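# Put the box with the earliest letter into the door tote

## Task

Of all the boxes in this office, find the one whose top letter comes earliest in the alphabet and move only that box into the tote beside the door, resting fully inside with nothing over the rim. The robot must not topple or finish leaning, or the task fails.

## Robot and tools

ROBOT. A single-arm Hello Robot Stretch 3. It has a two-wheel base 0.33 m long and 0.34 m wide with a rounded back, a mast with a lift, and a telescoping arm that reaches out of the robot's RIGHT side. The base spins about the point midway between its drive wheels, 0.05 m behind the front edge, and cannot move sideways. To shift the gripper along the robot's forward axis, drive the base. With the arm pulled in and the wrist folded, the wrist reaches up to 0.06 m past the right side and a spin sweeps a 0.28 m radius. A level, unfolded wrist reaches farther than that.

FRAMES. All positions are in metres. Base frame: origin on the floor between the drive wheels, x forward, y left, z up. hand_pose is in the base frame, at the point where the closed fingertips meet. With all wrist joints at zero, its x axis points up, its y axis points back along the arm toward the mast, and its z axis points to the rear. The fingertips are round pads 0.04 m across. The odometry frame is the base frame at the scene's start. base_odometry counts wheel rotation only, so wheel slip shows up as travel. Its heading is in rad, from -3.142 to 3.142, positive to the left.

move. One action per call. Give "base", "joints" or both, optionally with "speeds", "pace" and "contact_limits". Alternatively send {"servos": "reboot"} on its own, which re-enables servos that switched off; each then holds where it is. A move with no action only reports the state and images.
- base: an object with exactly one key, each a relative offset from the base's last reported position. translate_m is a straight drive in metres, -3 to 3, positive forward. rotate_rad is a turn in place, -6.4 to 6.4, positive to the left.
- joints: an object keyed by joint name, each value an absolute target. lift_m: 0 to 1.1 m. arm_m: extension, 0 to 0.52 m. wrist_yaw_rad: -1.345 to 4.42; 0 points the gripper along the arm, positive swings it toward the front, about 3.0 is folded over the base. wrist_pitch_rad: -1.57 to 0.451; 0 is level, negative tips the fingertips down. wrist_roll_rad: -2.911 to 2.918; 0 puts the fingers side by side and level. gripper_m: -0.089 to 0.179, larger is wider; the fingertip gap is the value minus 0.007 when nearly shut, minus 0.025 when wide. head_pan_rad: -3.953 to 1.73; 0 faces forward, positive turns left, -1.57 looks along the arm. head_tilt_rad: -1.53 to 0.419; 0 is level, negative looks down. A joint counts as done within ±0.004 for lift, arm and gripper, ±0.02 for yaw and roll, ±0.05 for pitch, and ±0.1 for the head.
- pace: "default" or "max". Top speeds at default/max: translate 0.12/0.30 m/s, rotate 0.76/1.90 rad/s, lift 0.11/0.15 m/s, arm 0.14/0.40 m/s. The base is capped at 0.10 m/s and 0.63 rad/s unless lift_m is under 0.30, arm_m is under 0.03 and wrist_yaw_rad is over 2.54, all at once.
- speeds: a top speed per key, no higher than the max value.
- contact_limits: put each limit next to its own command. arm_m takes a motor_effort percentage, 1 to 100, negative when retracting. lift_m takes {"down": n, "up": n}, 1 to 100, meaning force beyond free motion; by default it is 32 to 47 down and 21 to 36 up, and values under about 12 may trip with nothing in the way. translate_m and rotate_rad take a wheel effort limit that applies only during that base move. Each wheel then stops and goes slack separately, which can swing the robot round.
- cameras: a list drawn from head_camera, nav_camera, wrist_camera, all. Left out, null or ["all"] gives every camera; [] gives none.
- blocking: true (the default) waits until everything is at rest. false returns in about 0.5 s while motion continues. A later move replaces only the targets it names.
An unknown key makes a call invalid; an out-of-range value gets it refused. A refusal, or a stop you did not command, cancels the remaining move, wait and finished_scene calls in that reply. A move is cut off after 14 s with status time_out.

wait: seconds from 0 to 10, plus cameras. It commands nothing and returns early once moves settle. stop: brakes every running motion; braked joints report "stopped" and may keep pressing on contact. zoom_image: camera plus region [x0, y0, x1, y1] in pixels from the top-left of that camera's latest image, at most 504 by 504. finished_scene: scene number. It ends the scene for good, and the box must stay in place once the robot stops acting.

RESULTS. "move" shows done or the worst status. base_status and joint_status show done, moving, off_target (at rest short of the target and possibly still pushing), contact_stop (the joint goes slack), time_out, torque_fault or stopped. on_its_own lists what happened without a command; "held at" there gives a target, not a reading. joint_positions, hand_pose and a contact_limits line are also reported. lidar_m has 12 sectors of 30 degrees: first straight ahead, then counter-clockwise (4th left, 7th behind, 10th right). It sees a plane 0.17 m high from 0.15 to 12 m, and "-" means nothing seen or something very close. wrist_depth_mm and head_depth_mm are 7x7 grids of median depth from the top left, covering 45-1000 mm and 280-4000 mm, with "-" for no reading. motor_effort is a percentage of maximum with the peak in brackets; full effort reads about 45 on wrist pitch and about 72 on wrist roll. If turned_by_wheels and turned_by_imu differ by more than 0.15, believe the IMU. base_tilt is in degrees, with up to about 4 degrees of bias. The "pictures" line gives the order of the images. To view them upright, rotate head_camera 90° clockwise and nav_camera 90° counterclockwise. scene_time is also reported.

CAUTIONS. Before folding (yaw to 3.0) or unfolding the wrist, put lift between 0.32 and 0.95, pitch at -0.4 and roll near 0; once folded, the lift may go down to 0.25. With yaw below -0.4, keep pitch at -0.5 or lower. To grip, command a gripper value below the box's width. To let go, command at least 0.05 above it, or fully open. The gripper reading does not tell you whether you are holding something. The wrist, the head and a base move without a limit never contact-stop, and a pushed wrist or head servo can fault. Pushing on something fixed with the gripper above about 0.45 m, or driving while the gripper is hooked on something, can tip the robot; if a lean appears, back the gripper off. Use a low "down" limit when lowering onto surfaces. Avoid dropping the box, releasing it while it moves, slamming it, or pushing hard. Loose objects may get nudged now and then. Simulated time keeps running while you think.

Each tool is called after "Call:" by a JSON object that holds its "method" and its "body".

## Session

Call:
{"method": "move", "body": {"joints": {"head_pan_rad": -2.64, "head_tilt_rad": -0.4, "lift_m": 0.28}, "pace": "max", "cameras": ["head_camera", "nav_camera"]}}

Scene clock: 2.60 s.
move: done
base_odometry: x=+0.000 y=+0.000 heading=+0.000
turned_by_wheels: +0.000
turned_by_imu: +0.000
base_tilt: forward=+0.9 right=-0.4
lidar_m: 0.73 0.73 0.91 1.57 1.59 1.09 1.00 1.01 1.25 1.54 1.22 0.80
head_depth_mm: 829 877 935 996 1070 1158 1257 / 860 908 974 1044 1120 1221 1324 / 887 948 1018 1085 1179 1277 1374 / 925 989 1062 1143 1240 1357 1418 / 965 1028 1111 1205 1313 1439 1436 / 1002 1082 1166 1271 1394 1546 1443 / 1050 1133 1227 1346 1480 1614 1440
base_status: not commanded
joint_positions: lift_m=+0.280 arm_m=+0.002 wrist_yaw_rad=+3.032 wrist_pitch_rad=-0.536 wrist_roll_rad=+0.000 gripper_m=+0.037 head_pan_rad=-2.656 head_tilt_rad=-0.400
joint_status: all done
measured_speeds: translate_m=+0.000 rotate_rad=+0.000 lift_m=+0.000 arm_m=+0.000 wrist_yaw_rad=+0.000 wrist_pitch_rad=+0.000 wrist_roll_rad=+0.000 head_pan_rad=+0.024 head_tilt_rad=+0.000
motor_effort: left_wheel=-0.6(0.8) right_wheel=+2.3(3.0) lift_m=+19.2(25.1) arm_m=-15.4(15.4) wrist_yaw_rad=+0.6(1.4) wrist_pitch_rad=+2.5(2.8) wrist_roll_rad=+0.9(1.1) gripper_m=+0.0(1.2) head_pan_rad=+2.0(5.0) head_tilt_rad=-1.9(3.9)
hand_pose: x=+0.0014 y=+0.0601 z=+0.2672 quat_wxyz=(+0.224, +0.691, +0.150, +0.671) (m; base frame)
wrist_depth_mm: - 140 - - - - - / 969 154 970 - - - - / 815 180 756 812 843 845 796 / 660 641 204 665 669 673 661 / 548 550 227 550 551 550 553 / 476 283 131 267 130 473 474 / 246 247 235 246 388 409 410
pictures: head_camera (sideways), nav_camera (sideways)
Images, in order (width x height): head_camera 896x504, nav_camera 672x504.

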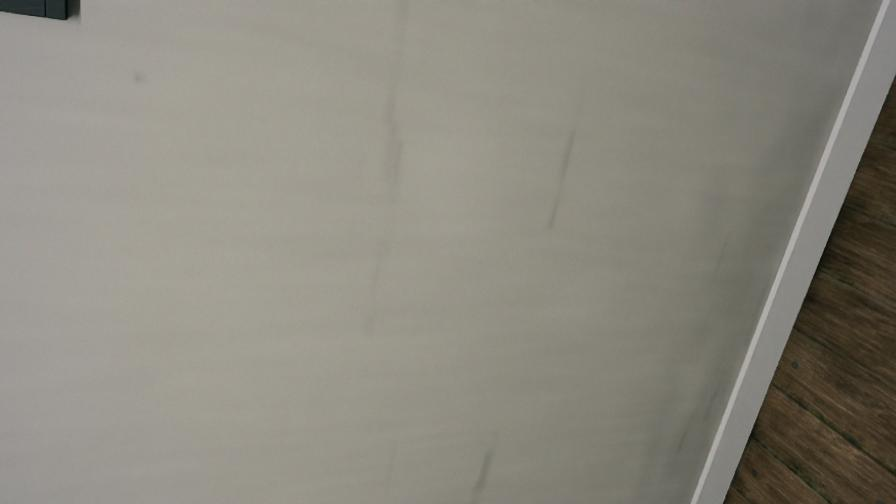

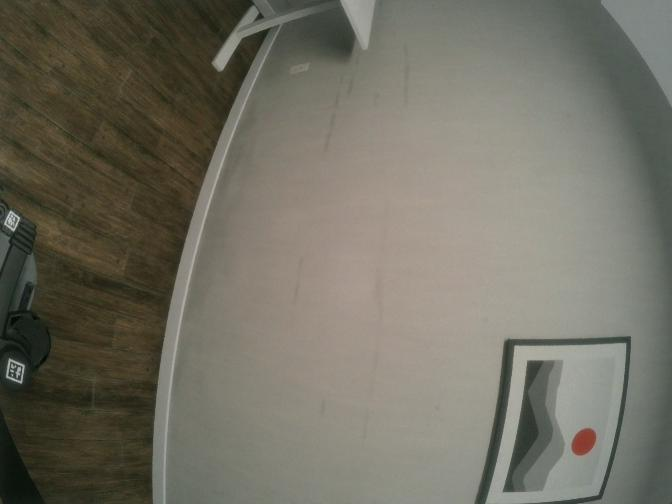

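Call:
{"method": "move", "body": {"joints": {"head_pan_rad": -1.3, "head_tilt_rad": -0.4}, "pace": "max", "cameras": ["head_camera", "nav_camera"]}}

Call:
{"method": "move", "body": {"joints": {"head_pan_rad": 1.3, "head_tilt_rad": -0.45}, "pace": "max", "cameras": ["head_camera", "nav_camera"]}}

Scene clock: 10.23 s.
move: done
base_odometry: x=+0.000 y=+0.000 heading=+0.000
turned_by_wheels: +0.000
turned_by_imu: +0.001
base_tilt: forward=+0.9 right=+0.0
lidar_m: 0.73 0.73 0.91 1.57 1.58 1.09 1.00 1.01 1.25 1.55 1.23 0.80
head_depth_mm: 1821 1926 1990 2215 2294 1783 1462 / 1852 1959 1979 2046 2124 1783 1455 / 1887 1998 1960 1876 2210 1790 1453 / 1913 2070 1948 2348 2188 1762 1445 / 1951 2071 1949 2286 2208 1774 1442 / 1584 1659 1667 1810 1906 1766 1436 / 1304 1342 1391 1461 1513 1564 1435
base_status: not commanded
joint_positions: lift_m=+0.280 arm_m=+0.002 wrist_yaw_rad=+3.032 wrist_pitch_rad=-0.536 wrist_roll_rad=+0.000 gripper_m=+0.037 head_pan_rad=-1.267 head_tilt_rad=-0.400
joint_status: all done
measured_speeds: all 0
motor_effort: left_wheel=-0.6(0.6) right_wheel=+2.4(2.7) lift_m=+19.1(19.8) arm_m=-22.3(22.5) wrist_yaw_rad=+0.3(1.3) wrist_pitch_rad=+2.7(2.9) wrist_roll_rad=+1.1(1.1) gripper_m=-0.1(1.6) head_pan_rad=-1.2(5.9) head_tilt_rad=-1.6(4.1)
hand_pose: x=+0.0014 y=+0.0601 z=+0.2672 quat_wxyz=(+0.224, +0.691, +0.150, +0.671) (m; base frame)
wrist_depth_mm: - 139 - - - - - / 949 154 983 - - - - / 842 181 738 847 842 801 775 / 653 659 205 672 664 662 657 / 558 546 228 555 561 564 558 / 469 283 131 267 130 473 468 / 248 247 236 248 388 414 410
pictures: head_camera (sideways), nav_camera (sideways)
Images, in order (width x height): head_camera 896x504, nav_camera 672x504.

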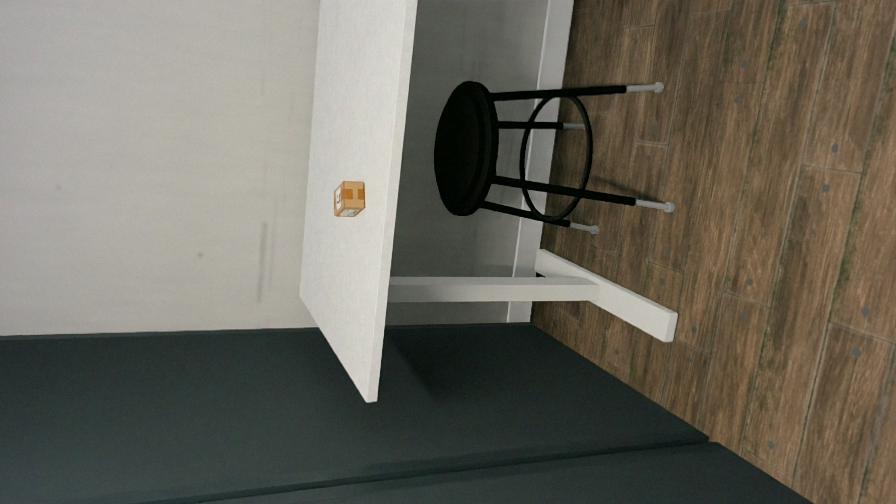

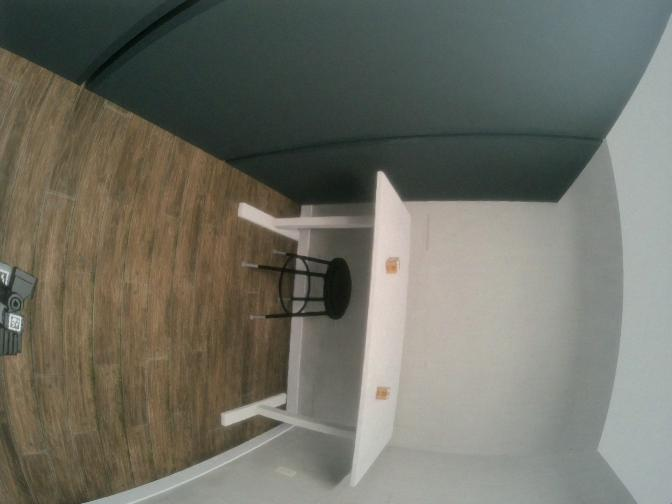

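Scene clock: 12.97 s.
move: done
base_odometry: x=+0.000 y=+0.000 heading=+0.000
turned_by_wheels: +0.000
turned_by_imu: +0.000
base_tilt: forward=+1.1 right=-0.1
lidar_m: 0.73 0.74 0.91 1.57 1.58 1.09 1.00 1.01 1.25 1.55 1.22 0.80
head_depth_mm: 1612 1735 1887 2111 2154 1701 1394 / 1541 1672 1820 2015 2125 1690 1392 / 1490 1617 1757 1917 2064 1688 1385 / 1454 1562 1685 1853 1990 1675 1389 / 1398 1507 1630 1784 1919 1684 1392 / 1359 1450 1552 1709 1844 1673 1383 / 1316 1400 1504 1635 1780 1666 1382
base_status: not commanded
joint_positions: lift_m=+0.280 arm_m=+0.002 wrist_yaw_rad=+3.032 wrist_pitch_rad=-0.536 wrist_roll_rad=+0.000 gripper_m=+0.037 head_pan_rad=+1.316 head_tilt_rad=-0.451
joint_status: all done
measured_speeds: translate_m=+0.000 rotate_rad=+0.000 lift_m=+0.000 arm_m=+0.000 wrist_yaw_rad=+0.000 wrist_pitch_rad=+0.000 wrist_roll_rad=+0.000 head_pan_rad=-0.024 head_tilt_rad=+0.000
motor_effort: left_wheel=-0.6(0.7) right_wheel=+2.2(2.7) lift_m=+19.6(19.9) arm_m=-21.9(22.5) wrist_yaw_rad=+0.7(1.4) wrist_pitch_rad=+2.3(2.9) wrist_roll_rad=+0.9(1.1) gripper_m=+0.5(0.9) head_pan_rad=-3.0(4.7) head_tilt_rad=-2.1(5.8)
hand_pose: x=+0.0014 y=+0.0601 z=+0.2672 quat_wxyz=(+0.224, +0.691, +0.150, +0.671) (m; base frame)
wrist_depth_mm: - 140 - - - - - / 987 154 980 - - - - / 826 178 757 839 835 833 779 / 676 636 204 660 656 662 667 / 551 551 226 555 547 544 555 / 479 283 132 266 130 474 465 / 248 248 236 248 390 414 413
pictures: head_camera (sideways), nav_camera (sideways)
Images, in order (width x height): head_camera 896x504, nav_camera 672x504.

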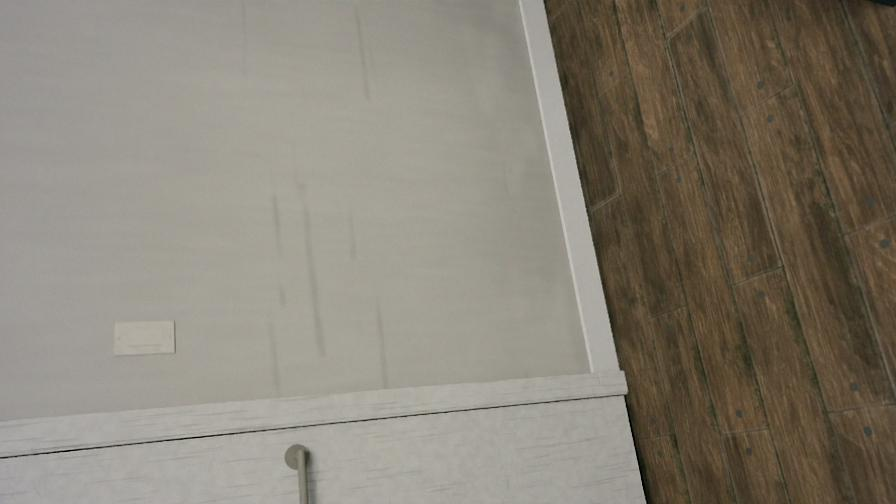

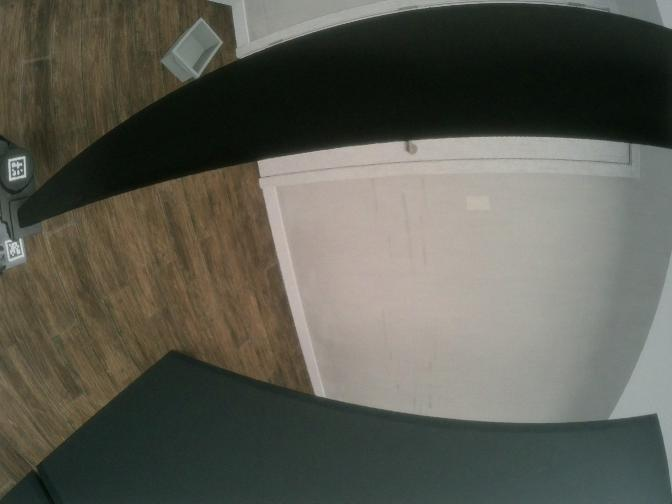

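Call:
{"method": "move", "body": {"joints": {"head_pan_rad": -1.45, "head_tilt_rad": -0.35}, "pace": "max", "cameras": ["head_camera"]}}

Scene clock: 26.37 s.
move: done
base_odometry: x=+0.000 y=+0.000 heading=+0.000
turned_by_wheels: +0.000
turned_by_imu: +0.001
base_tilt: forward=+0.9 right=-0.2
lidar_m: 0.73 0.74 0.91 1.57 1.58 1.09 1.00 1.01 1.25 1.55 1.23 0.80
head_depth_mm: 1878 2000 2084 2252 2391 1884 1525 / 1878 2003 2084 2263 2376 1884 1519 / 1887 2002 2088 2290 2384 1865 1515 / 1891 2022 2090 1749 2188 1862 1501 / 1895 2023 2086 1772 2258 1865 1504 / 1904 2000 2109 2284 2187 1863 1505 / 1916 1989 2083 2092 2247 1862 1496
base_status: not commanded
joint_positions: lift_m=+0.280 arm_m=+0.002 wrist_yaw_rad=+3.032 wrist_pitch_rad=-0.536 wrist_roll_rad=+0.000 gripper_m=+0.037 head_pan_rad=-1.466 head_tilt_rad=-0.351
joint_status: all done
measured_speeds: translate_m=+0.000 rotate_rad=+0.000 lift_m=+0.000 arm_m=+0.000 wrist_yaw_rad=+0.000 wrist_pitch_rad=+0.000 wrist_roll_rad=+0.000 head_pan_rad=+0.024 head_tilt_rad=+0.000
motor_effort: left_wheel=-0.6(0.7) right_wheel=+2.4(2.7) lift_m=+19.4(19.9) arm_m=-21.5(22.2) wrist_yaw_rad=+1.1(1.1) wrist_pitch_rad=+2.8(2.9) wrist_roll_rad=+0.8(1.1) gripper_m=+0.1(1.5) head_pan_rad=+2.5(5.9) head_tilt_rad=+4.1(7.3)
hand_pose: x=+0.0014 y=+0.0601 z=+0.2672 quat_wxyz=(+0.224, +0.691, +0.150, +0.671) (m; base frame)
wrist_depth_mm: - 140 - - - - - / 991 154 953 - - - - / 861 180 752 820 856 829 771 / 684 622 205 662 658 646 650 / 548 547 229 560 556 552 540 / 470 285 131 269 129 471 464 / 247 247 235 248 389 409 404
pictures: head_camera (sideways)
Images, in order (width x height): head_camera 896x504.

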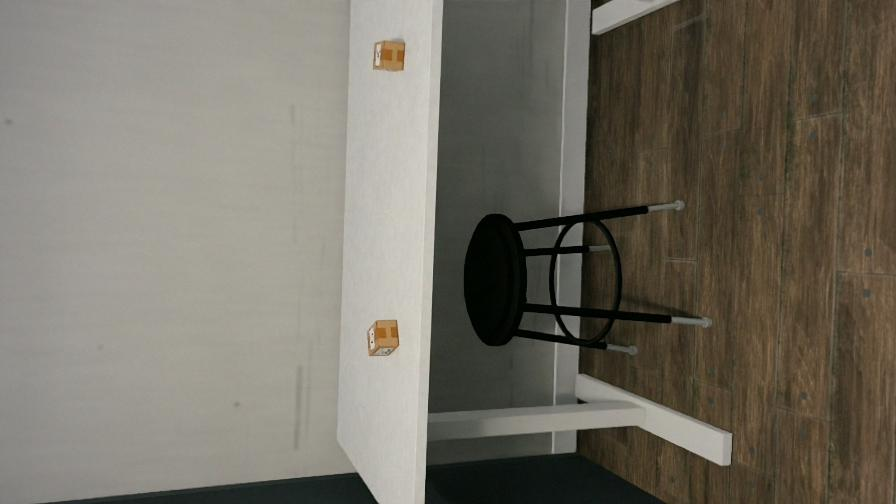

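Call:
{"method": "zoom_image", "body": {"camera": "head_camera", "region": [362, 315, 402, 360]}}

Call:
{"method": "zoom_image", "body": {"camera": "head_camera", "region": [368, 35, 408, 75]}}

Scaled by 11.200 from the camera's 896x504 image, which has a finer 1280x720 frame.

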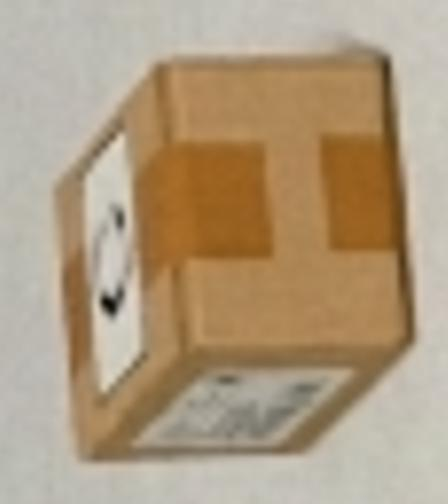

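Scaled by 12.600 from the camera's 896x504 image, which has a finer 1280x720 frame.

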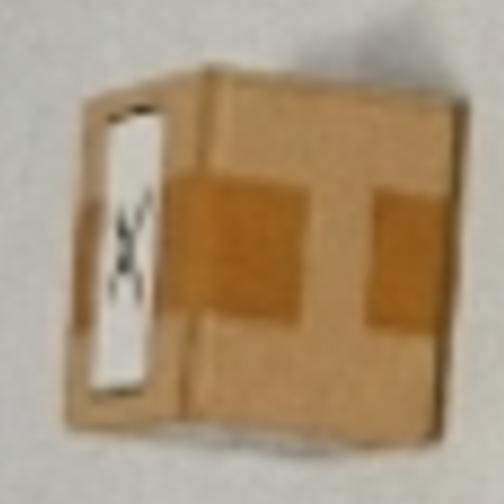

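Call:
{"method": "move", "body": {"base": {"rotate_rad": 1.267}, "joints": {"head_pan_rad": 0.3, "head_tilt_rad": -0.5}, "pace": "max", "cameras": ["head_camera"]}}

Call:
{"method": "move", "body": {"base": {"translate_m": 1.19}, "contact_limits": {"translate_m": 40}, "pace": "max", "cameras": []}}

Scene clock: 48.20 s.
move: done
base_odometry: x=+0.000 y=+0.000 heading=+1.267
turned_by_wheels: +1.267
turned_by_imu: +1.262
base_tilt: forward=+0.8 right=-0.2
lidar_m: 1.62 1.57 1.34 1.02 1.01 1.06 1.51 1.79 0.98 0.74 0.73 0.77
head_depth_mm: 1387 1513 1652 1821 1935 1615 1341 / 1378 1497 1650 1807 1950 1613 1347 / 1351 1488 1634 1801 1948 1620 1348 / 1341 1451 1586 1734 1875 1601 1349 / 1333 1451 1582 1744 1885 1605 1341 / 1327 1434 1565 1726 1865 1607 1342 / 1313 1421 1548 1722 1874 1606 1338
base_status: done
joint_positions: lift_m=+0.280 arm_m=+0.002 wrist_yaw_rad=+3.032 wrist_pitch_rad=-0.536 wrist_roll_rad=+0.000 gripper_m=+0.037 head_pan_rad=+0.316 head_tilt_rad=-0.498
joint_status: all done
measured_speeds: translate_m=+0.000 rotate_rad=+0.000 lift_m=+0.000 arm_m=+0.000 wrist_yaw_rad=+0.000 wrist_pitch_rad=+0.000 wrist_roll_rad=+0.000 head_pan_rad=-0.024 head_tilt_rad=+0.000
motor_effort: left_wheel=-6.7(17.0) right_wheel=+8.4(16.0) lift_m=+22.5(22.5) arm_m=-21.4(22.5) wrist_yaw_rad=+1.2(1.4) wrist_pitch_rad=+2.4(3.0) wrist_roll_rad=+0.8(1.1) gripper_m=+0.6(1.1) head_pan_rad=-3.2(4.3) head_tilt_rad=-4.1(4.7)
hand_pose: x=+0.0014 y=+0.0601 z=+0.2672 quat_wxyz=(+0.224, +0.691, +0.150, +0.671) (m; base frame)
wrist_depth_mm: 775 140 - - - - - / 833 154 973 - - - - / 828 179 757 826 833 826 831 / 656 633 203 659 659 658 663 / 541 555 227 548 551 551 551 / 469 283 132 269 129 468 468 / 245 248 235 247 389 413 416
pictures: head_camera (sideways)
Images, in order (width x height): head_camera 896x504.

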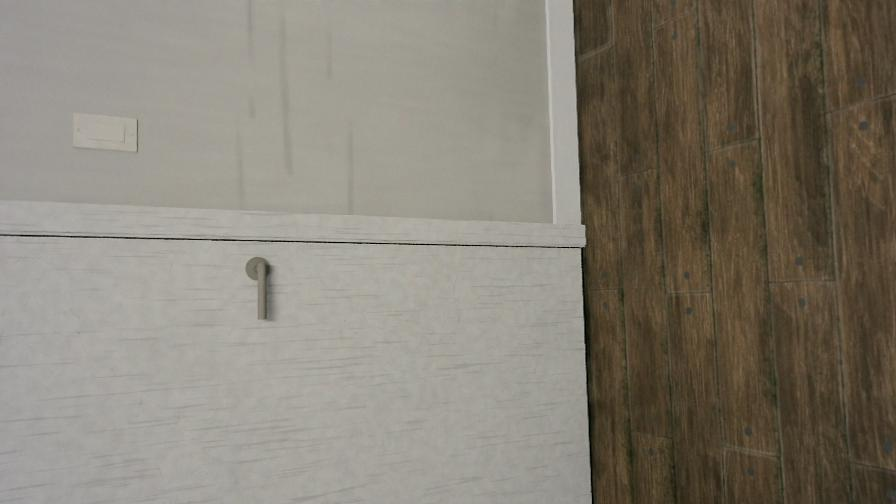

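Scene clock: 53.53 s.
move: done
base_odometry: x=+0.357 y=+1.135 heading=+1.267
turned_by_wheels: +0.000
turned_by_imu: -0.001
base_tilt: forward=+0.9 right=-0.2
lidar_m: 0.55 0.53 0.56 0.78 1.54 1.61 2.31 0.65 0.47 0.64 1.70 0.71
head_depth_mm: 437 475 521 577 647 736 849 / 433 470 517 570 641 727 836 / 429 465 510 564 630 716 825 / 426 461 504 558 622 705 813 / 422 457 500 553 616 693 796 / 419 453 495 545 608 685 783 / 414 449 489 539 601 675 773
base_status: done
joint_positions: lift_m=+0.280 arm_m=+0.002 wrist_yaw_rad=+3.032 wrist_pitch_rad=-0.536 wrist_roll_rad=+0.000 gripper_m=+0.037 head_pan_rad=+0.300 head_tilt_rad=-0.500
joint_status: not commanded
measured_speeds: all 0
motor_effort: left_wheel=+6.8(12.2) right_wheel=+1.8(20.5) lift_m=+28.3(28.5) arm_m=-16.1(21.6) wrist_yaw_rad=+0.8(1.4) wrist_pitch_rad=+2.7(3.0) wrist_roll_rad=+0.9(1.0) gripper_m=+0.0(1.5) head_pan_rad=-2.9(4.7) head_tilt_rad=-1.6(3.6)
contact_limits: translate_m 40 (maximum 100)
hand_pose: x=+0.0014 y=+0.0601 z=+0.2672 quat_wxyz=(+0.224, +0.691, +0.150, +0.671) (m; base frame)
wrist_depth_mm: - 140 - 967 691 536 443 / - 154 955 - 710 580 463 / 843 179 753 846 751 606 491 / 669 638 206 654 657 615 499 / 537 560 228 555 550 546 518 / 464 282 131 269 130 470 467 / 247 246 235 247 397 414 413
pictures: none
No camera images: "cameras" was empty.

Call:
{"method": "move", "body": {"base": {"rotate_rad": -1.175}, "joints": {"head_pan_rad": -0.9, "head_tilt_rad": -0.35}, "pace": "max", "cameras": []}}

Call:
{"method": "move", "body": {"base": {"translate_m": 1.45}, "contact_limits": {"translate_m": 40}, "pace": "max", "cameras": ["head_camera", "nav_camera"]}}

Scene clock: 61.40 s.
move: done
base_odometry: x=+0.357 y=+1.135 heading=+0.092
turned_by_wheels: -1.175
turned_by_imu: -1.169
base_tilt: forward=+1.0 right=-0.2
lidar_m: 2.63 0.81 0.56 0.53 0.55 0.70 1.53 1.56 2.06 1.00 0.47 0.57
head_depth_mm: 381 422 473 536 618 728 885 / 380 399 423 452 492 544 625 / 405 428 451 480 511 546 587 / 435 460 488 522 559 600 650 / 468 497 531 572 615 668 731 / 508 543 583 632 688 751 828 / 553 597 646 705 776 872 1416
base_status: done
joint_positions: lift_m=+0.280 arm_m=+0.002 wrist_yaw_rad=+3.032 wrist_pitch_rad=-0.536 wrist_roll_rad=+0.000 gripper_m=+0.037 head_pan_rad=-0.916 head_tilt_rad=-0.352
joint_status: all done
measured_speeds: translate_m=+0.000 rotate_rad=+0.000 lift_m=+0.000 arm_m=+0.000 wrist_yaw_rad=+0.000 wrist_pitch_rad=+0.000 wrist_roll_rad=+0.000 head_pan_rad=+0.024 head_tilt_rad=+0.000
motor_effort: left_wheel=+8.3(18.1) right_wheel=-9.2(14.2) lift_m=+28.4(31.9) arm_m=-22.1(22.3) wrist_yaw_rad=+0.4(1.4) wrist_pitch_rad=+2.8(2.9) wrist_roll_rad=+0.8(1.0) gripper_m=-0.4(1.3) head_pan_rad=+2.0(5.0) head_tilt_rad=+3.9(7.4)
hand_pose: x=+0.0014 y=+0.0601 z=+0.2672 quat_wxyz=(+0.224, +0.691, +0.150, +0.671) (m; base frame)
wrist_depth_mm: 479 140 523 558 593 597 638 / 519 155 566 616 653 683 718 / 565 179 630 677 714 754 775 / 631 599 205 653 658 659 656 / 555 561 226 551 549 545 558 / 467 284 131 269 130 471 473 / 248 247 236 248 392 410 408
pictures: none
No camera images: "cameras" was empty.

Scene clock: 67.63 s.
move: done
base_odometry: x=+1.800 y=+1.269 heading=+0.093
turned_by_wheels: +0.000
turned_by_imu: -0.002
base_tilt: forward=+1.0 right=-0.1
lidar_m: 1.33 0.93 0.65 0.62 0.63 0.83 1.92 0.85 1.45 2.71 2.70 1.89
head_depth_mm: 2923 3038 3208 3330 2531 1897 1517 / 3053 3220 3408 3526 2525 1891 1518 / 2815 3057 3238 3424 2509 1871 1505 / 2490 2670 2770 3038 2497 1880 1505 / 2244 2361 2459 2056 2231 1862 1505 / 2027 2115 2154 1585 2414 1861 1493 / 1878 1951 1995 1450 2236 1862 1489
base_status: done
joint_positions: lift_m=+0.280 arm_m=+0.002 wrist_yaw_rad=+3.032 wrist_pitch_rad=-0.536 wrist_roll_rad=+0.000 gripper_m=+0.037 head_pan_rad=-0.900 head_tilt_rad=-0.349
joint_status: not commanded
measured_speeds: all 0
motor_effort: left_wheel=+10.2(18.7) right_wheel=-5.1(10.8) lift_m=+22.9(28.5) arm_m=-19.5(22.4) wrist_yaw_rad=+1.1(1.4) wrist_pitch_rad=+2.7(3.0) wrist_roll_rad=+1.0(1.3) gripper_m=+0.3(1.4) head_pan_rad=+2.1(4.3) head_tilt_rad=+2.9(4.9)
contact_limits: translate_m 40 (maximum 100)
hand_pose: x=+0.0014 y=+0.0601 z=+0.2672 quat_wxyz=(+0.224, +0.691, +0.150, +0.671) (m; base frame)
wrist_depth_mm: 559 140 608 638 677 681 721 / 618 155 657 693 743 786 787 / 666 180 701 739 779 831 849 / 668 626 206 658 678 659 664 / 547 558 229 552 553 551 553 / 468 283 131 268 130 475 472 / 246 246 236 245 394 412 411
pictures: head_camera (sideways), nav_camera (sideways)
Images, in order (width x height): head_camera 896x504, nav_camera 672x504.

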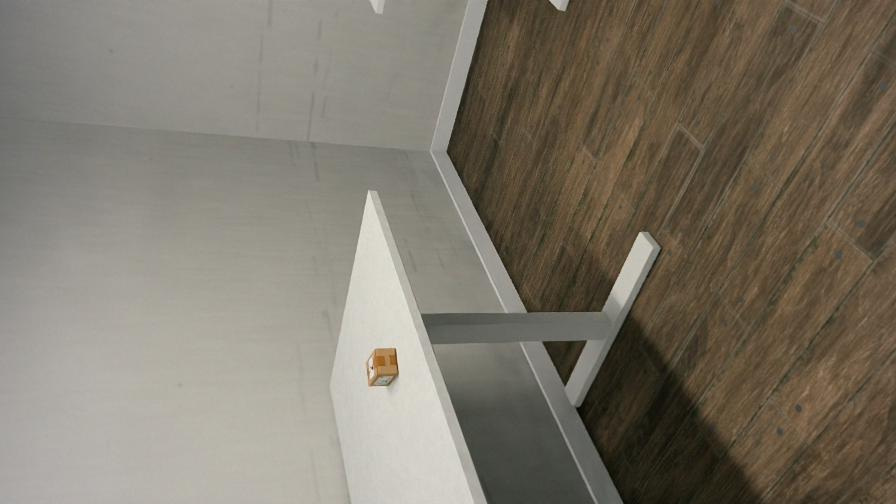

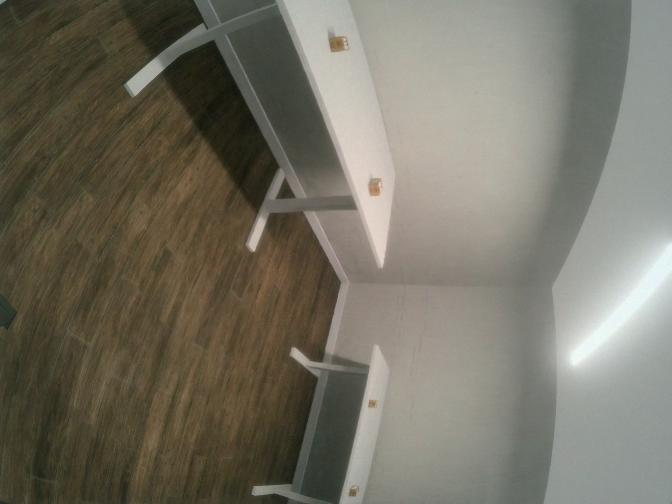

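Call:
{"method": "zoom_image", "body": {"camera": "head_camera", "region": [360, 340, 405, 395]}}

Call:
{"method": "move", "body": {"joints": {"head_pan_rad": -0.35, "head_tilt_rad": -0.4}, "pace": "max", "cameras": ["head_camera"]}}

Scaled by 9.164 from the camera's 896x504 image, which has a finer 1280x720 frame.

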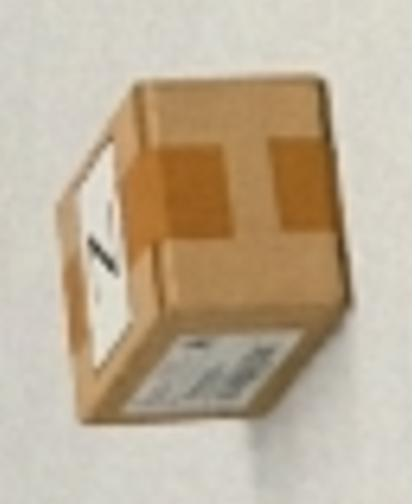

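Scene clock: 72.90 s.
move: done
base_odometry: x=+1.800 y=+1.269 heading=+0.093
turned_by_wheels: +0.000
turned_by_imu: +0.001
base_tilt: forward=+0.9 right=+0.0
lidar_m: 1.33 0.93 0.65 0.62 0.63 0.83 1.92 0.85 1.45 2.71 2.71 1.90
head_depth_mm: 1796 1924 2024 2264 2330 1802 1459 / 1737 1873 1930 1407 2308 1783 1456 / 1689 1805 1875 1390 2243 1783 1450 / 1628 1736 1798 1288 2156 1780 1441 / 1588 1685 1777 1277 2086 1779 1446 / 1528 1624 1709 1186 1978 1668 1449 / 1494 1582 1658 1402 1968 1767 1438
base_status: not commanded
joint_positions: lift_m=+0.280 arm_m=+0.002 wrist_yaw_rad=+3.032 wrist_pitch_rad=-0.536 wrist_roll_rad=+0.000 gripper_m=+0.037 head_pan_rad=-0.335 head_tilt_rad=-0.395
joint_status: all done
measured_speeds: all 0
motor_effort: left_wheel=+10.3(10.4) right_wheel=-5.4(5.5) lift_m=+31.8(32.3) arm_m=-17.9(18.9) wrist_yaw_rad=+0.5(1.3) wrist_pitch_rad=+2.6(2.9) wrist_roll_rad=+0.7(1.0) gripper_m=-0.9(1.3) head_pan_rad=+1.7(4.9) head_tilt_rad=-1.7(4.7)
contact_limits: translate_m 40 (maximum 100)
hand_pose: x=+0.0014 y=+0.0601 z=+0.2672 quat_wxyz=(+0.224, +0.691, +0.150, +0.671) (m; base frame)
wrist_depth_mm: 564 140 610 614 674 714 730 / 617 156 659 707 719 759 786 / 664 179 719 737 795 825 830 / 667 631 205 663 658 661 667 / 559 558 228 547 553 553 547 / 476 283 131 269 130 473 474 / 248 250 236 246 396 410 414
pictures: head_camera (sideways)
Images, in order (width x height): head_camera 896x504.

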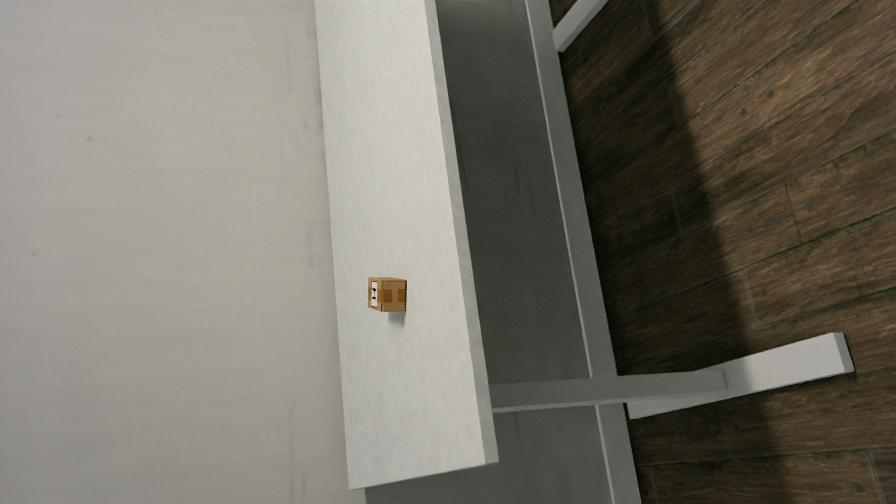

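Call:
{"method": "zoom_image", "body": {"camera": "head_camera", "region": [360, 270, 412, 322]}}

Scaled by 9.692 from the camera's 896x504 image, which has a finer 1280x720 frame.

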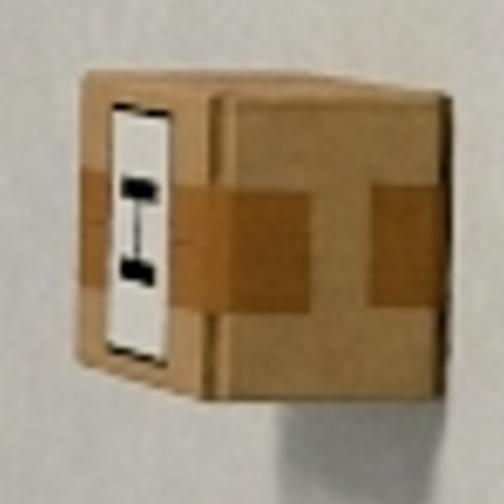

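Call:
{"method": "move", "body": {"base": {"rotate_rad": -1.29}, "joints": {"head_pan_rad": 0.5, "head_tilt_rad": -0.35}, "pace": "max", "cameras": []}}

Call:
{"method": "move", "body": {"base": {"translate_m": 1.35}, "contact_limits": {"translate_m": 40}, "pace": "max", "cameras": ["head_camera", "nav_camera"]}}

Scene clock: 83.37 s.
move: done
base_odometry: x=+1.800 y=+1.269 heading=-1.197
turned_by_wheels: -1.290
turned_by_imu: -1.283
base_tilt: forward=+0.9 right=-0.3
lidar_m: 2.76 1.93 1.33 1.30 0.73 0.62 0.62 0.70 1.19 0.85 1.40 1.50
head_depth_mm: 2930 3148 3376 3531 2538 1896 1519 / 2640 2831 3032 3250 2519 1894 1504 / 2348 2538 2662 2939 2498 1867 1508 / 2147 2295 2358 2061 2240 1876 1508 / 1988 2087 2169 1592 2407 1860 1504 / 1838 1917 2017 1447 2244 1869 1494 / 1710 1799 1874 1330 2123 1852 1501
base_status: done
joint_positions: lift_m=+0.280 arm_m=+0.002 wrist_yaw_rad=+3.032 wrist_pitch_rad=-0.536 wrist_roll_rad=+0.000 gripper_m=+0.037 head_pan_rad=+0.511 head_tilt_rad=-0.352
joint_status: all done
measured_speeds: all 0
motor_effort: left_wheel=+9.4(18.1) right_wheel=-9.3(15.7) lift_m=+29.0(32.0) arm_m=-21.4(22.3) wrist_yaw_rad=+0.8(1.4) wrist_pitch_rad=+2.4(2.9) wrist_roll_rad=+0.7(1.1) gripper_m=-0.3(1.1) head_pan_rad=-2.6(5.2) head_tilt_rad=+4.7(6.0)
hand_pose: x=+0.0014 y=+0.0601 z=+0.2672 quat_wxyz=(+0.224, +0.691, +0.150, +0.671) (m; base frame)
wrist_depth_mm: 648 140 - - - - - / 695 155 966 - - - - / 686 179 758 834 840 798 823 / 647 637 203 669 654 664 665 / 545 545 227 543 546 550 545 / 472 285 131 267 130 472 465 / 245 249 235 248 393 417 414
pictures: none
No camera images: "cameras" was empty.

Scene clock: 89.23 s.
move: done
base_odometry: x=+2.294 y=+0.012 heading=-1.197
turned_by_wheels: +0.000
turned_by_imu: -0.001
base_tilt: forward=+0.8 right=-0.2
lidar_m: 1.42 1.73 1.05 1.48 1.69 1.92 1.92 1.43 1.09 1.09 1.39 1.63
head_depth_mm: 1805 1864 1955 2047 2150 1895 1510 / 1943 2013 2121 2221 2293 1900 1509 / 1975 2107 2246 2395 2496 1878 1509 / 1784 1902 2038 2193 2281 1878 1512 / 1643 1746 1856 1993 2123 1866 1505 / 1529 1605 1696 1787 1919 1852 1501 / 1426 1480 1559 1652 1757 1787 1494
base_status: done
joint_positions: lift_m=+0.280 arm_m=+0.002 wrist_yaw_rad=+3.032 wrist_pitch_rad=-0.536 wrist_roll_rad=+0.000 gripper_m=+0.037 head_pan_rad=+0.500 head_tilt_rad=-0.349
joint_status: not commanded
measured_speeds: all 0
motor_effort: left_wheel=+6.1(17.4) right_wheel=-2.6(10.1) lift_m=+20.7(29.2) arm_m=-15.3(21.8) wrist_yaw_rad=+0.7(1.4) wrist_pitch_rad=+2.8(3.0) wrist_roll_rad=+0.9(1.1) gripper_m=-0.1(1.4) head_pan_rad=-2.1(4.7) head_tilt_rad=+3.6(5.1)
contact_limits: translate_m 40 (maximum 100)
hand_pose: x=+0.0014 y=+0.0601 z=+0.2672 quat_wxyz=(+0.224, +0.691, +0.150, +0.671) (m; base frame)
wrist_depth_mm: - 140 - - - - - / - 154 982 - - - - / 819 178 769 838 825 834 851 / 662 651 205 658 658 660 661 / 556 546 227 554 554 539 540 / 464 284 131 268 129 472 472 / 250 248 235 247 394 413 406
pictures: head_camera (sideways), nav_camera (sideways)
Images, in order (width x height): head_camera 896x504, nav_camera 672x504.

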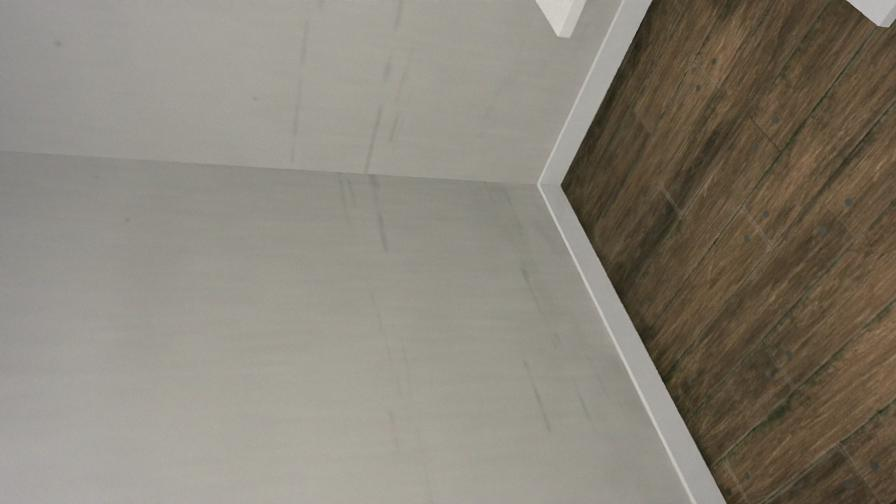

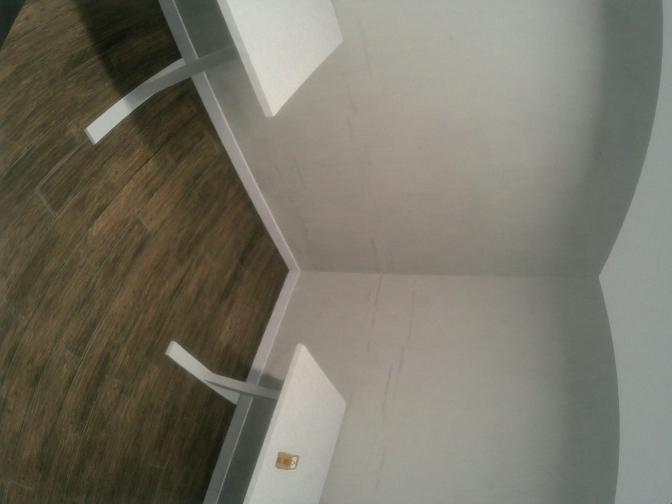

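Call:
{"method": "move", "body": {"joints": {"head_pan_rad": -0.35, "head_tilt_rad": -0.4}, "pace": "max", "cameras": ["head_camera"]}}

Scene clock: 92.73 s.
move: done
base_odometry: x=+2.294 y=+0.012 heading=-1.197
turned_by_wheels: +0.000
turned_by_imu: +0.001
base_tilt: forward=+0.8 right=-0.2
lidar_m: 1.42 1.74 1.05 1.48 1.69 1.92 1.92 1.42 1.09 1.09 1.38 1.63
head_depth_mm: 1620 1732 1874 1506 2157 1800 1460 / 1596 1717 1841 1492 2139 1793 1460 / 1599 1705 1841 1495 2130 1785 1445 / 1583 1692 1824 1479 2114 1764 1455 / 1578 1681 1799 1464 2109 1785 1444 / 1558 1661 1782 1469 2070 1770 1436 / 1559 1666 1776 1456 1583 1672 1420
base_status: not commanded
joint_positions: lift_m=+0.280 arm_m=+0.002 wrist_yaw_rad=+3.032 wrist_pitch_rad=-0.536 wrist_roll_rad=+0.000 gripper_m=+0.037 head_pan_rad=-0.372 head_tilt_rad=-0.396
joint_status: all done
measured_speeds: all 0
motor_effort: left_wheel=+6.1(6.3) right_wheel=-2.4(2.8) lift_m=+19.4(19.8) arm_m=-11.5(12.9) wrist_yaw_rad=+0.9(1.3) wrist_pitch_rad=+2.9(2.9) wrist_roll_rad=+0.8(0.9) gripper_m=-0.2(1.3) head_pan_rad=-1.5(7.0) head_tilt_rad=-1.5(3.8)
contact_limits: translate_m 40 (maximum 100)
hand_pose: x=+0.0014 y=+0.0601 z=+0.2672 quat_wxyz=(+0.224, +0.691, +0.150, +0.671) (m; base frame)
wrist_depth_mm: - 141 - - - - - / - 154 942 - - - - / 825 179 753 830 825 799 854 / 668 640 205 660 665 658 665 / 548 548 229 550 550 549 545 / 472 283 131 267 130 470 469 / 249 248 237 247 395 411 413
pictures: head_camera (sideways)
Images, in order (width x height): head_camera 896x504.

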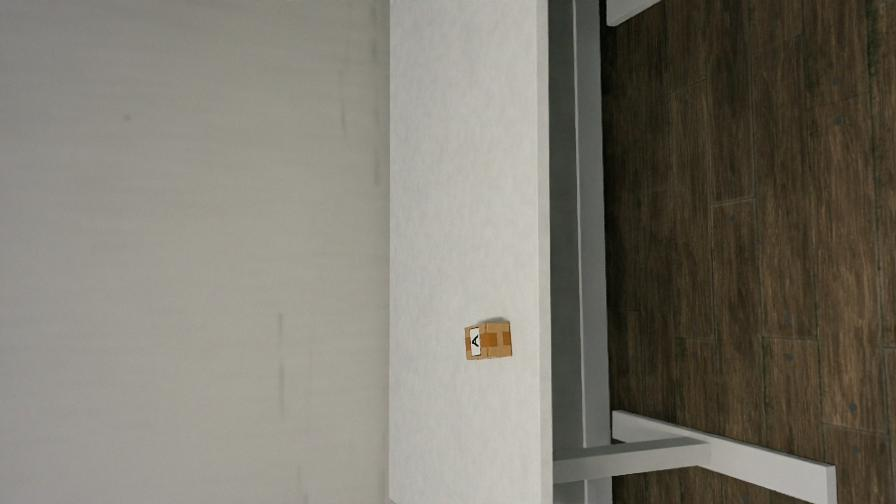

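Call:
{"method": "zoom_image", "body": {"camera": "head_camera", "region": [455, 310, 520, 370]}}

Scaled by 7.754 from the camera's 896x504 image, which has a finer 1280x720 frame.

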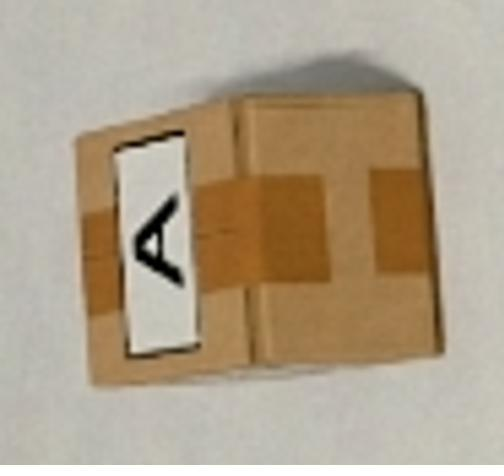

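Call:
{"method": "move", "body": {"base": {"rotate_rad": -0.253}, "joints": {"head_pan_rad": 0.0, "head_tilt_rad": -0.45, "wrist_pitch_rad": -0.4}, "pace": "max", "cameras": []}}

Call:
{"method": "move", "body": {"base": {"translate_m": 0.53}, "contact_limits": {"translate_m": 40}, "pace": "max", "cameras": ["head_camera"]}}

Scene clock: 122.57 s.
move: done
base_odometry: x=+2.294 y=+0.012 heading=-1.449
turned_by_wheels: -0.253
turned_by_imu: -0.251
base_tilt: forward=+1.0 right=-0.2
lidar_m: 1.42 1.42 1.54 1.05 1.53 1.51 1.92 1.98 1.42 1.09 1.38 1.60
head_depth_mm: 1547 1664 1775 1319 2078 1682 1394 / 1562 1679 1786 1316 2090 1691 1401 / 1568 1680 1782 1314 2119 1671 1392 / 1593 1713 1795 1244 2144 1678 1381 / 1576 1706 1812 1300 2115 1677 1390 / 1601 1739 1841 1356 1963 1669 1386 / 1597 1726 1877 1438 2132 1676 1375
base_status: done
joint_positions: lift_m=+0.280 arm_m=+0.002 wrist_yaw_rad=+3.032 wrist_pitch_rad=-0.422 wrist_roll_rad=+0.000 gripper_m=+0.037 head_pan_rad=+0.009 head_tilt_rad=-0.451
joint_status: all done
measured_speeds: all 0
motor_effort: left_wheel=+8.3(16.2) right_wheel=-8.8(14.8) lift_m=+22.0(22.0) arm_m=-6.9(7.6) wrist_yaw_rad=+0.8(1.4) wrist_pitch_rad=+3.8(6.2) wrist_roll_rad=+0.9(1.0) gripper_m=+0.0(1.5) head_pan_rad=+0.8(4.1) head_tilt_rad=-2.1(4.1)
hand_pose: x=+0.0032 y=+0.0759 z=+0.2918 quat_wxyz=(+0.186, +0.698, +0.110, +0.683) (m; base frame)
wrist_depth_mm: - 135 - - - - - / - 148 - - - - - / - 164 943 - - - - / 777 736 207 805 805 798 816 / 633 608 203 636 647 642 628 / 526 530 131 305 130 536 533 / 456 278 250 279 426 451 451
pictures: none
No camera images: "cameras" was empty.

Scene clock: 125.63 s.
move: done
base_odometry: x=+2.358 y=-0.514 heading=-1.449
turned_by_wheels: +0.000
turned_by_imu: +0.000
base_tilt: forward=+1.0 right=-0.1
lidar_m: 1.31 0.92 1.55 1.48 1.54 1.93 2.44 1.81 1.19 1.35 1.13 1.19
head_depth_mm: 1094 1180 1269 1322 960 756 1301 / 1102 1177 1287 1313 955 752 1330 / 1106 1191 1283 1311 957 752 1330 / 1110 1201 1297 1305 952 748 1321 / 1113 1203 1309 1300 945 729 1360 / 1121 1211 1311 1296 946 744 1323 / 1128 1221 1327 1294 942 745 1284
base_status: done
joint_positions: lift_m=+0.280 arm_m=+0.002 wrist_yaw_rad=+3.032 wrist_pitch_rad=-0.421 wrist_roll_rad=+0.000 gripper_m=+0.037 head_pan_rad=+0.001 head_tilt_rad=-0.451
joint_status: not commanded
measured_speeds: all 0
motor_effort: left_wheel=+10.8(16.8) right_wheel=-4.1(11.2) lift_m=+29.4(29.4) arm_m=-6.7(7.2) wrist_yaw_rad=+0.8(1.3) wrist_pitch_rad=+3.6(4.0) wrist_roll_rad=+0.6(1.1) gripper_m=-0.4(1.6) head_pan_rad=-4.1(4.2) head_tilt_rad=+0.3(2.4)
contact_limits: translate_m 40 (maximum 100)
hand_pose: x=+0.0032 y=+0.0760 z=+0.2921 quat_wxyz=(+0.185, +0.698, +0.110, +0.683) (m; base frame)
wrist_depth_mm: - 136 - - - - - / - 149 - - - - - / - 163 974 - - - - / 782 736 208 806 790 813 838 / 636 622 202 637 627 655 621 / 524 539 131 308 129 529 530 / 451 279 250 276 429 453 458
pictures: head_camera (sideways)
Images, in order (width x height): head_camera 896x504.

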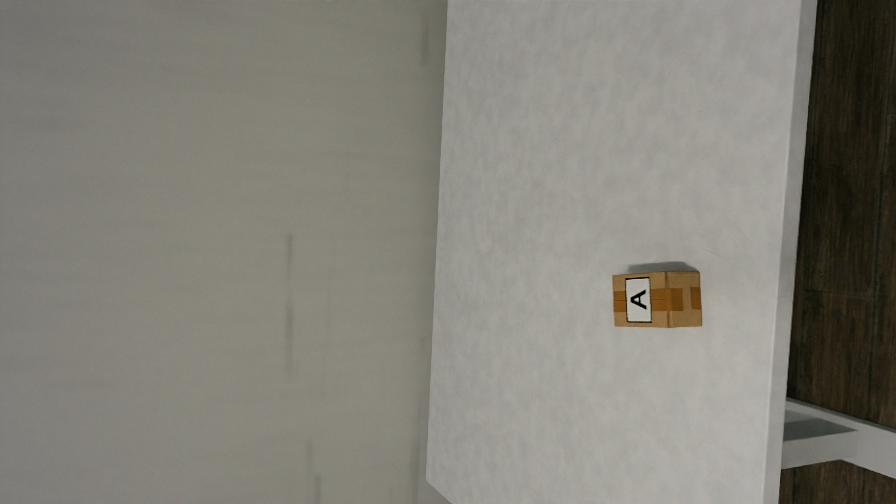

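Call:
{"method": "move", "body": {"base": {"rotate_rad": 1.571}, "joints": {"lift_m": 0.85}, "pace": "max", "cameras": []}}

Call:
{"method": "move", "body": {"base": {"translate_m": 0.122}, "joints": {"wrist_yaw_rad": 1.57}, "contact_limits": {"translate_m": 40}, "pace": "max", "cameras": []}}

Call:
{"method": "move", "body": {"joints": {"wrist_yaw_rad": 0.1, "wrist_pitch_rad": -0.9, "gripper_m": 0.15, "arm_m": 0.15}, "contact_limits": {"arm_m": 50}, "pace": "max", "cameras": ["wrist_camera"]}}

Scene clock: 174.37 s.
move: done
base_odometry: x=+2.358 y=-0.514 heading=+0.122
turned_by_wheels: +1.571
turned_by_imu: +1.567
base_tilt: forward=+0.9 right=-0.1
lidar_m: 1.49 1.12 1.94 2.44 1.81 1.20 1.45 1.13 1.18 1.31 0.92 1.55
head_depth_mm: 1252 1344 1454 1584 1746 1699 1395 / 1248 1349 1465 1604 1753 1681 1391 / 1259 1352 1469 1613 1766 1683 1390 / 1268 1357 1481 1620 1784 1681 1383 / 1269 1361 1473 1624 1783 1667 1389 / 1272 1382 1446 1628 1791 1671 1377 / 1279 1379 1448 1038 1322 1452 1350
base_status: done
joint_positions: lift_m=+0.850 arm_m=+0.002 wrist_yaw_rad=+3.032 wrist_pitch_rad=-0.419 wrist_roll_rad=+0.000 gripper_m=+0.037 head_pan_rad=+0.000 head_tilt_rad=-0.450
joint_status: all done
measured_speeds: all 0
motor_effort: left_wheel=-9.4(14.3) right_wheel=+8.2(15.9) lift_m=+30.9(34.8) arm_m=-21.7(22.6) wrist_yaw_rad=+0.7(1.3) wrist_pitch_rad=+3.3(3.9) wrist_roll_rad=+0.9(1.1) gripper_m=-0.2(1.2) head_pan_rad=-3.3(4.5) head_tilt_rad=+2.7(4.4)
hand_pose: x=+0.0032 y=+0.0762 z=+0.8624 quat_wxyz=(+0.185, +0.698, +0.109, +0.683) (m; base frame)
wrist_depth_mm: - 136 - - - - 864 / - 149 - - - - - / - 162 - - - - - / - 183 208 - - - - / - - 201 - - - - / - - 131 - 130 - - / - - 248 - - - -
pictures: none
No camera images: "cameras" was empty.

Scene clock: 176.53 s.
move: done
base_odometry: x=+2.479 y=-0.499 heading=+0.122
turned_by_wheels: +0.000
turned_by_imu: +0.000
base_tilt: forward=+1.1 right=-0.2
lidar_m: 1.36 1.01 1.88 2.44 1.88 1.30 1.43 1.25 1.37 1.31 0.88 1.43
head_depth_mm: 1143 1232 1333 1456 1589 1690 1398 / 1160 1238 1347 1460 1606 1690 1394 / 1150 1237 1349 1475 1620 1692 1398 / 1160 1247 1353 1467 1630 1680 1391 / 1165 1253 1359 1473 1636 1678 1380 / 1169 1256 1345 1478 1641 1681 1379 / 1171 1264 1338 1040 1598 1284 1342
base_status: done
joint_positions: lift_m=+0.850 arm_m=+0.002 wrist_yaw_rad=+1.573 wrist_pitch_rad=-0.419 wrist_roll_rad=+0.000 gripper_m=+0.037 head_pan_rad=+0.000 head_tilt_rad=-0.450
joint_status: all done
measured_speeds: all 0
motor_effort: left_wheel=+3.3(9.2) right_wheel=+7.7(13.2) lift_m=+29.5(31.1) arm_m=-19.9(21.8) wrist_yaw_rad=-2.1(6.6) wrist_pitch_rad=+3.5(3.7) wrist_roll_rad=+0.9(1.1) gripper_m=-0.3(1.2) head_pan_rad=-2.0(3.9) head_tilt_rad=+2.4(4.2)
contact_limits: translate_m 40 (maximum 100)
hand_pose: x=+0.2028 y=-0.1463 z=+0.8624 quat_wxyz=(+0.593, +0.593, -0.384, +0.386) (m; base frame)
wrist_depth_mm: - - - - - - - / 621 - - - - - - / - - - - - - - / - - - - - - - / - - - - - - - / - - 129 - 129 - - / - - - - - - -
pictures: none
No camera images: "cameras" was empty.

Scene clock: 178.20 s.
move: done
base_odometry: x=+2.479 y=-0.499 heading=+0.122
turned_by_wheels: +0.000
turned_by_imu: +0.000
base_tilt: forward=+1.1 right=-0.2
lidar_m: 1.37 1.01 1.88 2.44 1.89 1.31 1.43 1.24 1.37 1.31 0.88 1.43
head_depth_mm: 1148 1229 1334 1461 1593 1692 1405 / 1152 1235 1346 1461 1618 1688 1390 / 1153 1247 1342 1475 1627 1679 1395 / 1155 1243 1347 1469 1619 1683 1384 / 1157 1251 1352 1478 1624 1676 1391 / 1164 1251 1340 1487 1642 1666 1378 / 1173 1257 1338 1042 1596 1285 1333
base_status: not commanded
joint_positions: lift_m=+0.850 arm_m=+0.150 wrist_yaw_rad=+0.103 wrist_pitch_rad=-0.907 wrist_roll_rad=+0.000 gripper_m=+0.150 head_pan_rad=+0.000 head_tilt_rad=-0.450
joint_status: all done
measured_speeds: all 0
motor_effort: left_wheel=+3.1(3.3) right_wheel=+7.4(8.0) lift_m=+28.9(29.9) arm_m=+21.0(25.0) wrist_yaw_rad=-2.2(7.4) wrist_pitch_rad=+1.3(5.4) wrist_roll_rad=+0.5(1.0) gripper_m=-0.1(93.6) head_pan_rad=-2.6(3.7) head_tilt_rad=+2.3(3.7)
contact_limits: arm_m 50 (drawing in: default 39, maximum 55; extending or still: default 49, maximum 70); translate_m 40 (maximum 100)
hand_pose: x=-0.0073 y=-0.4332 z=+0.7721 quat_wxyz=(+0.651, +0.342, -0.618, -0.277) (m; base frame)
wrist_depth_mm: - - - 271 269 - - / - - - 294 273 - 296 / 282 281 278 277 279 278 276 / - 282 263 261 258 253 251 / - - 974 - - 264 - / 935 126 943 937 933 122 943 / 106 831 878 874 892 852 111
pictures: wrist_camera
Images, in order (width x height): wrist_camera 644x364.

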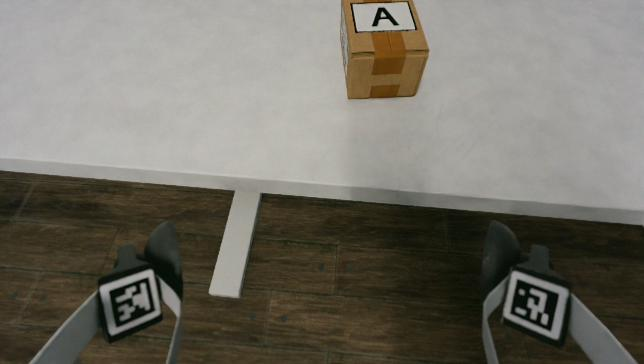

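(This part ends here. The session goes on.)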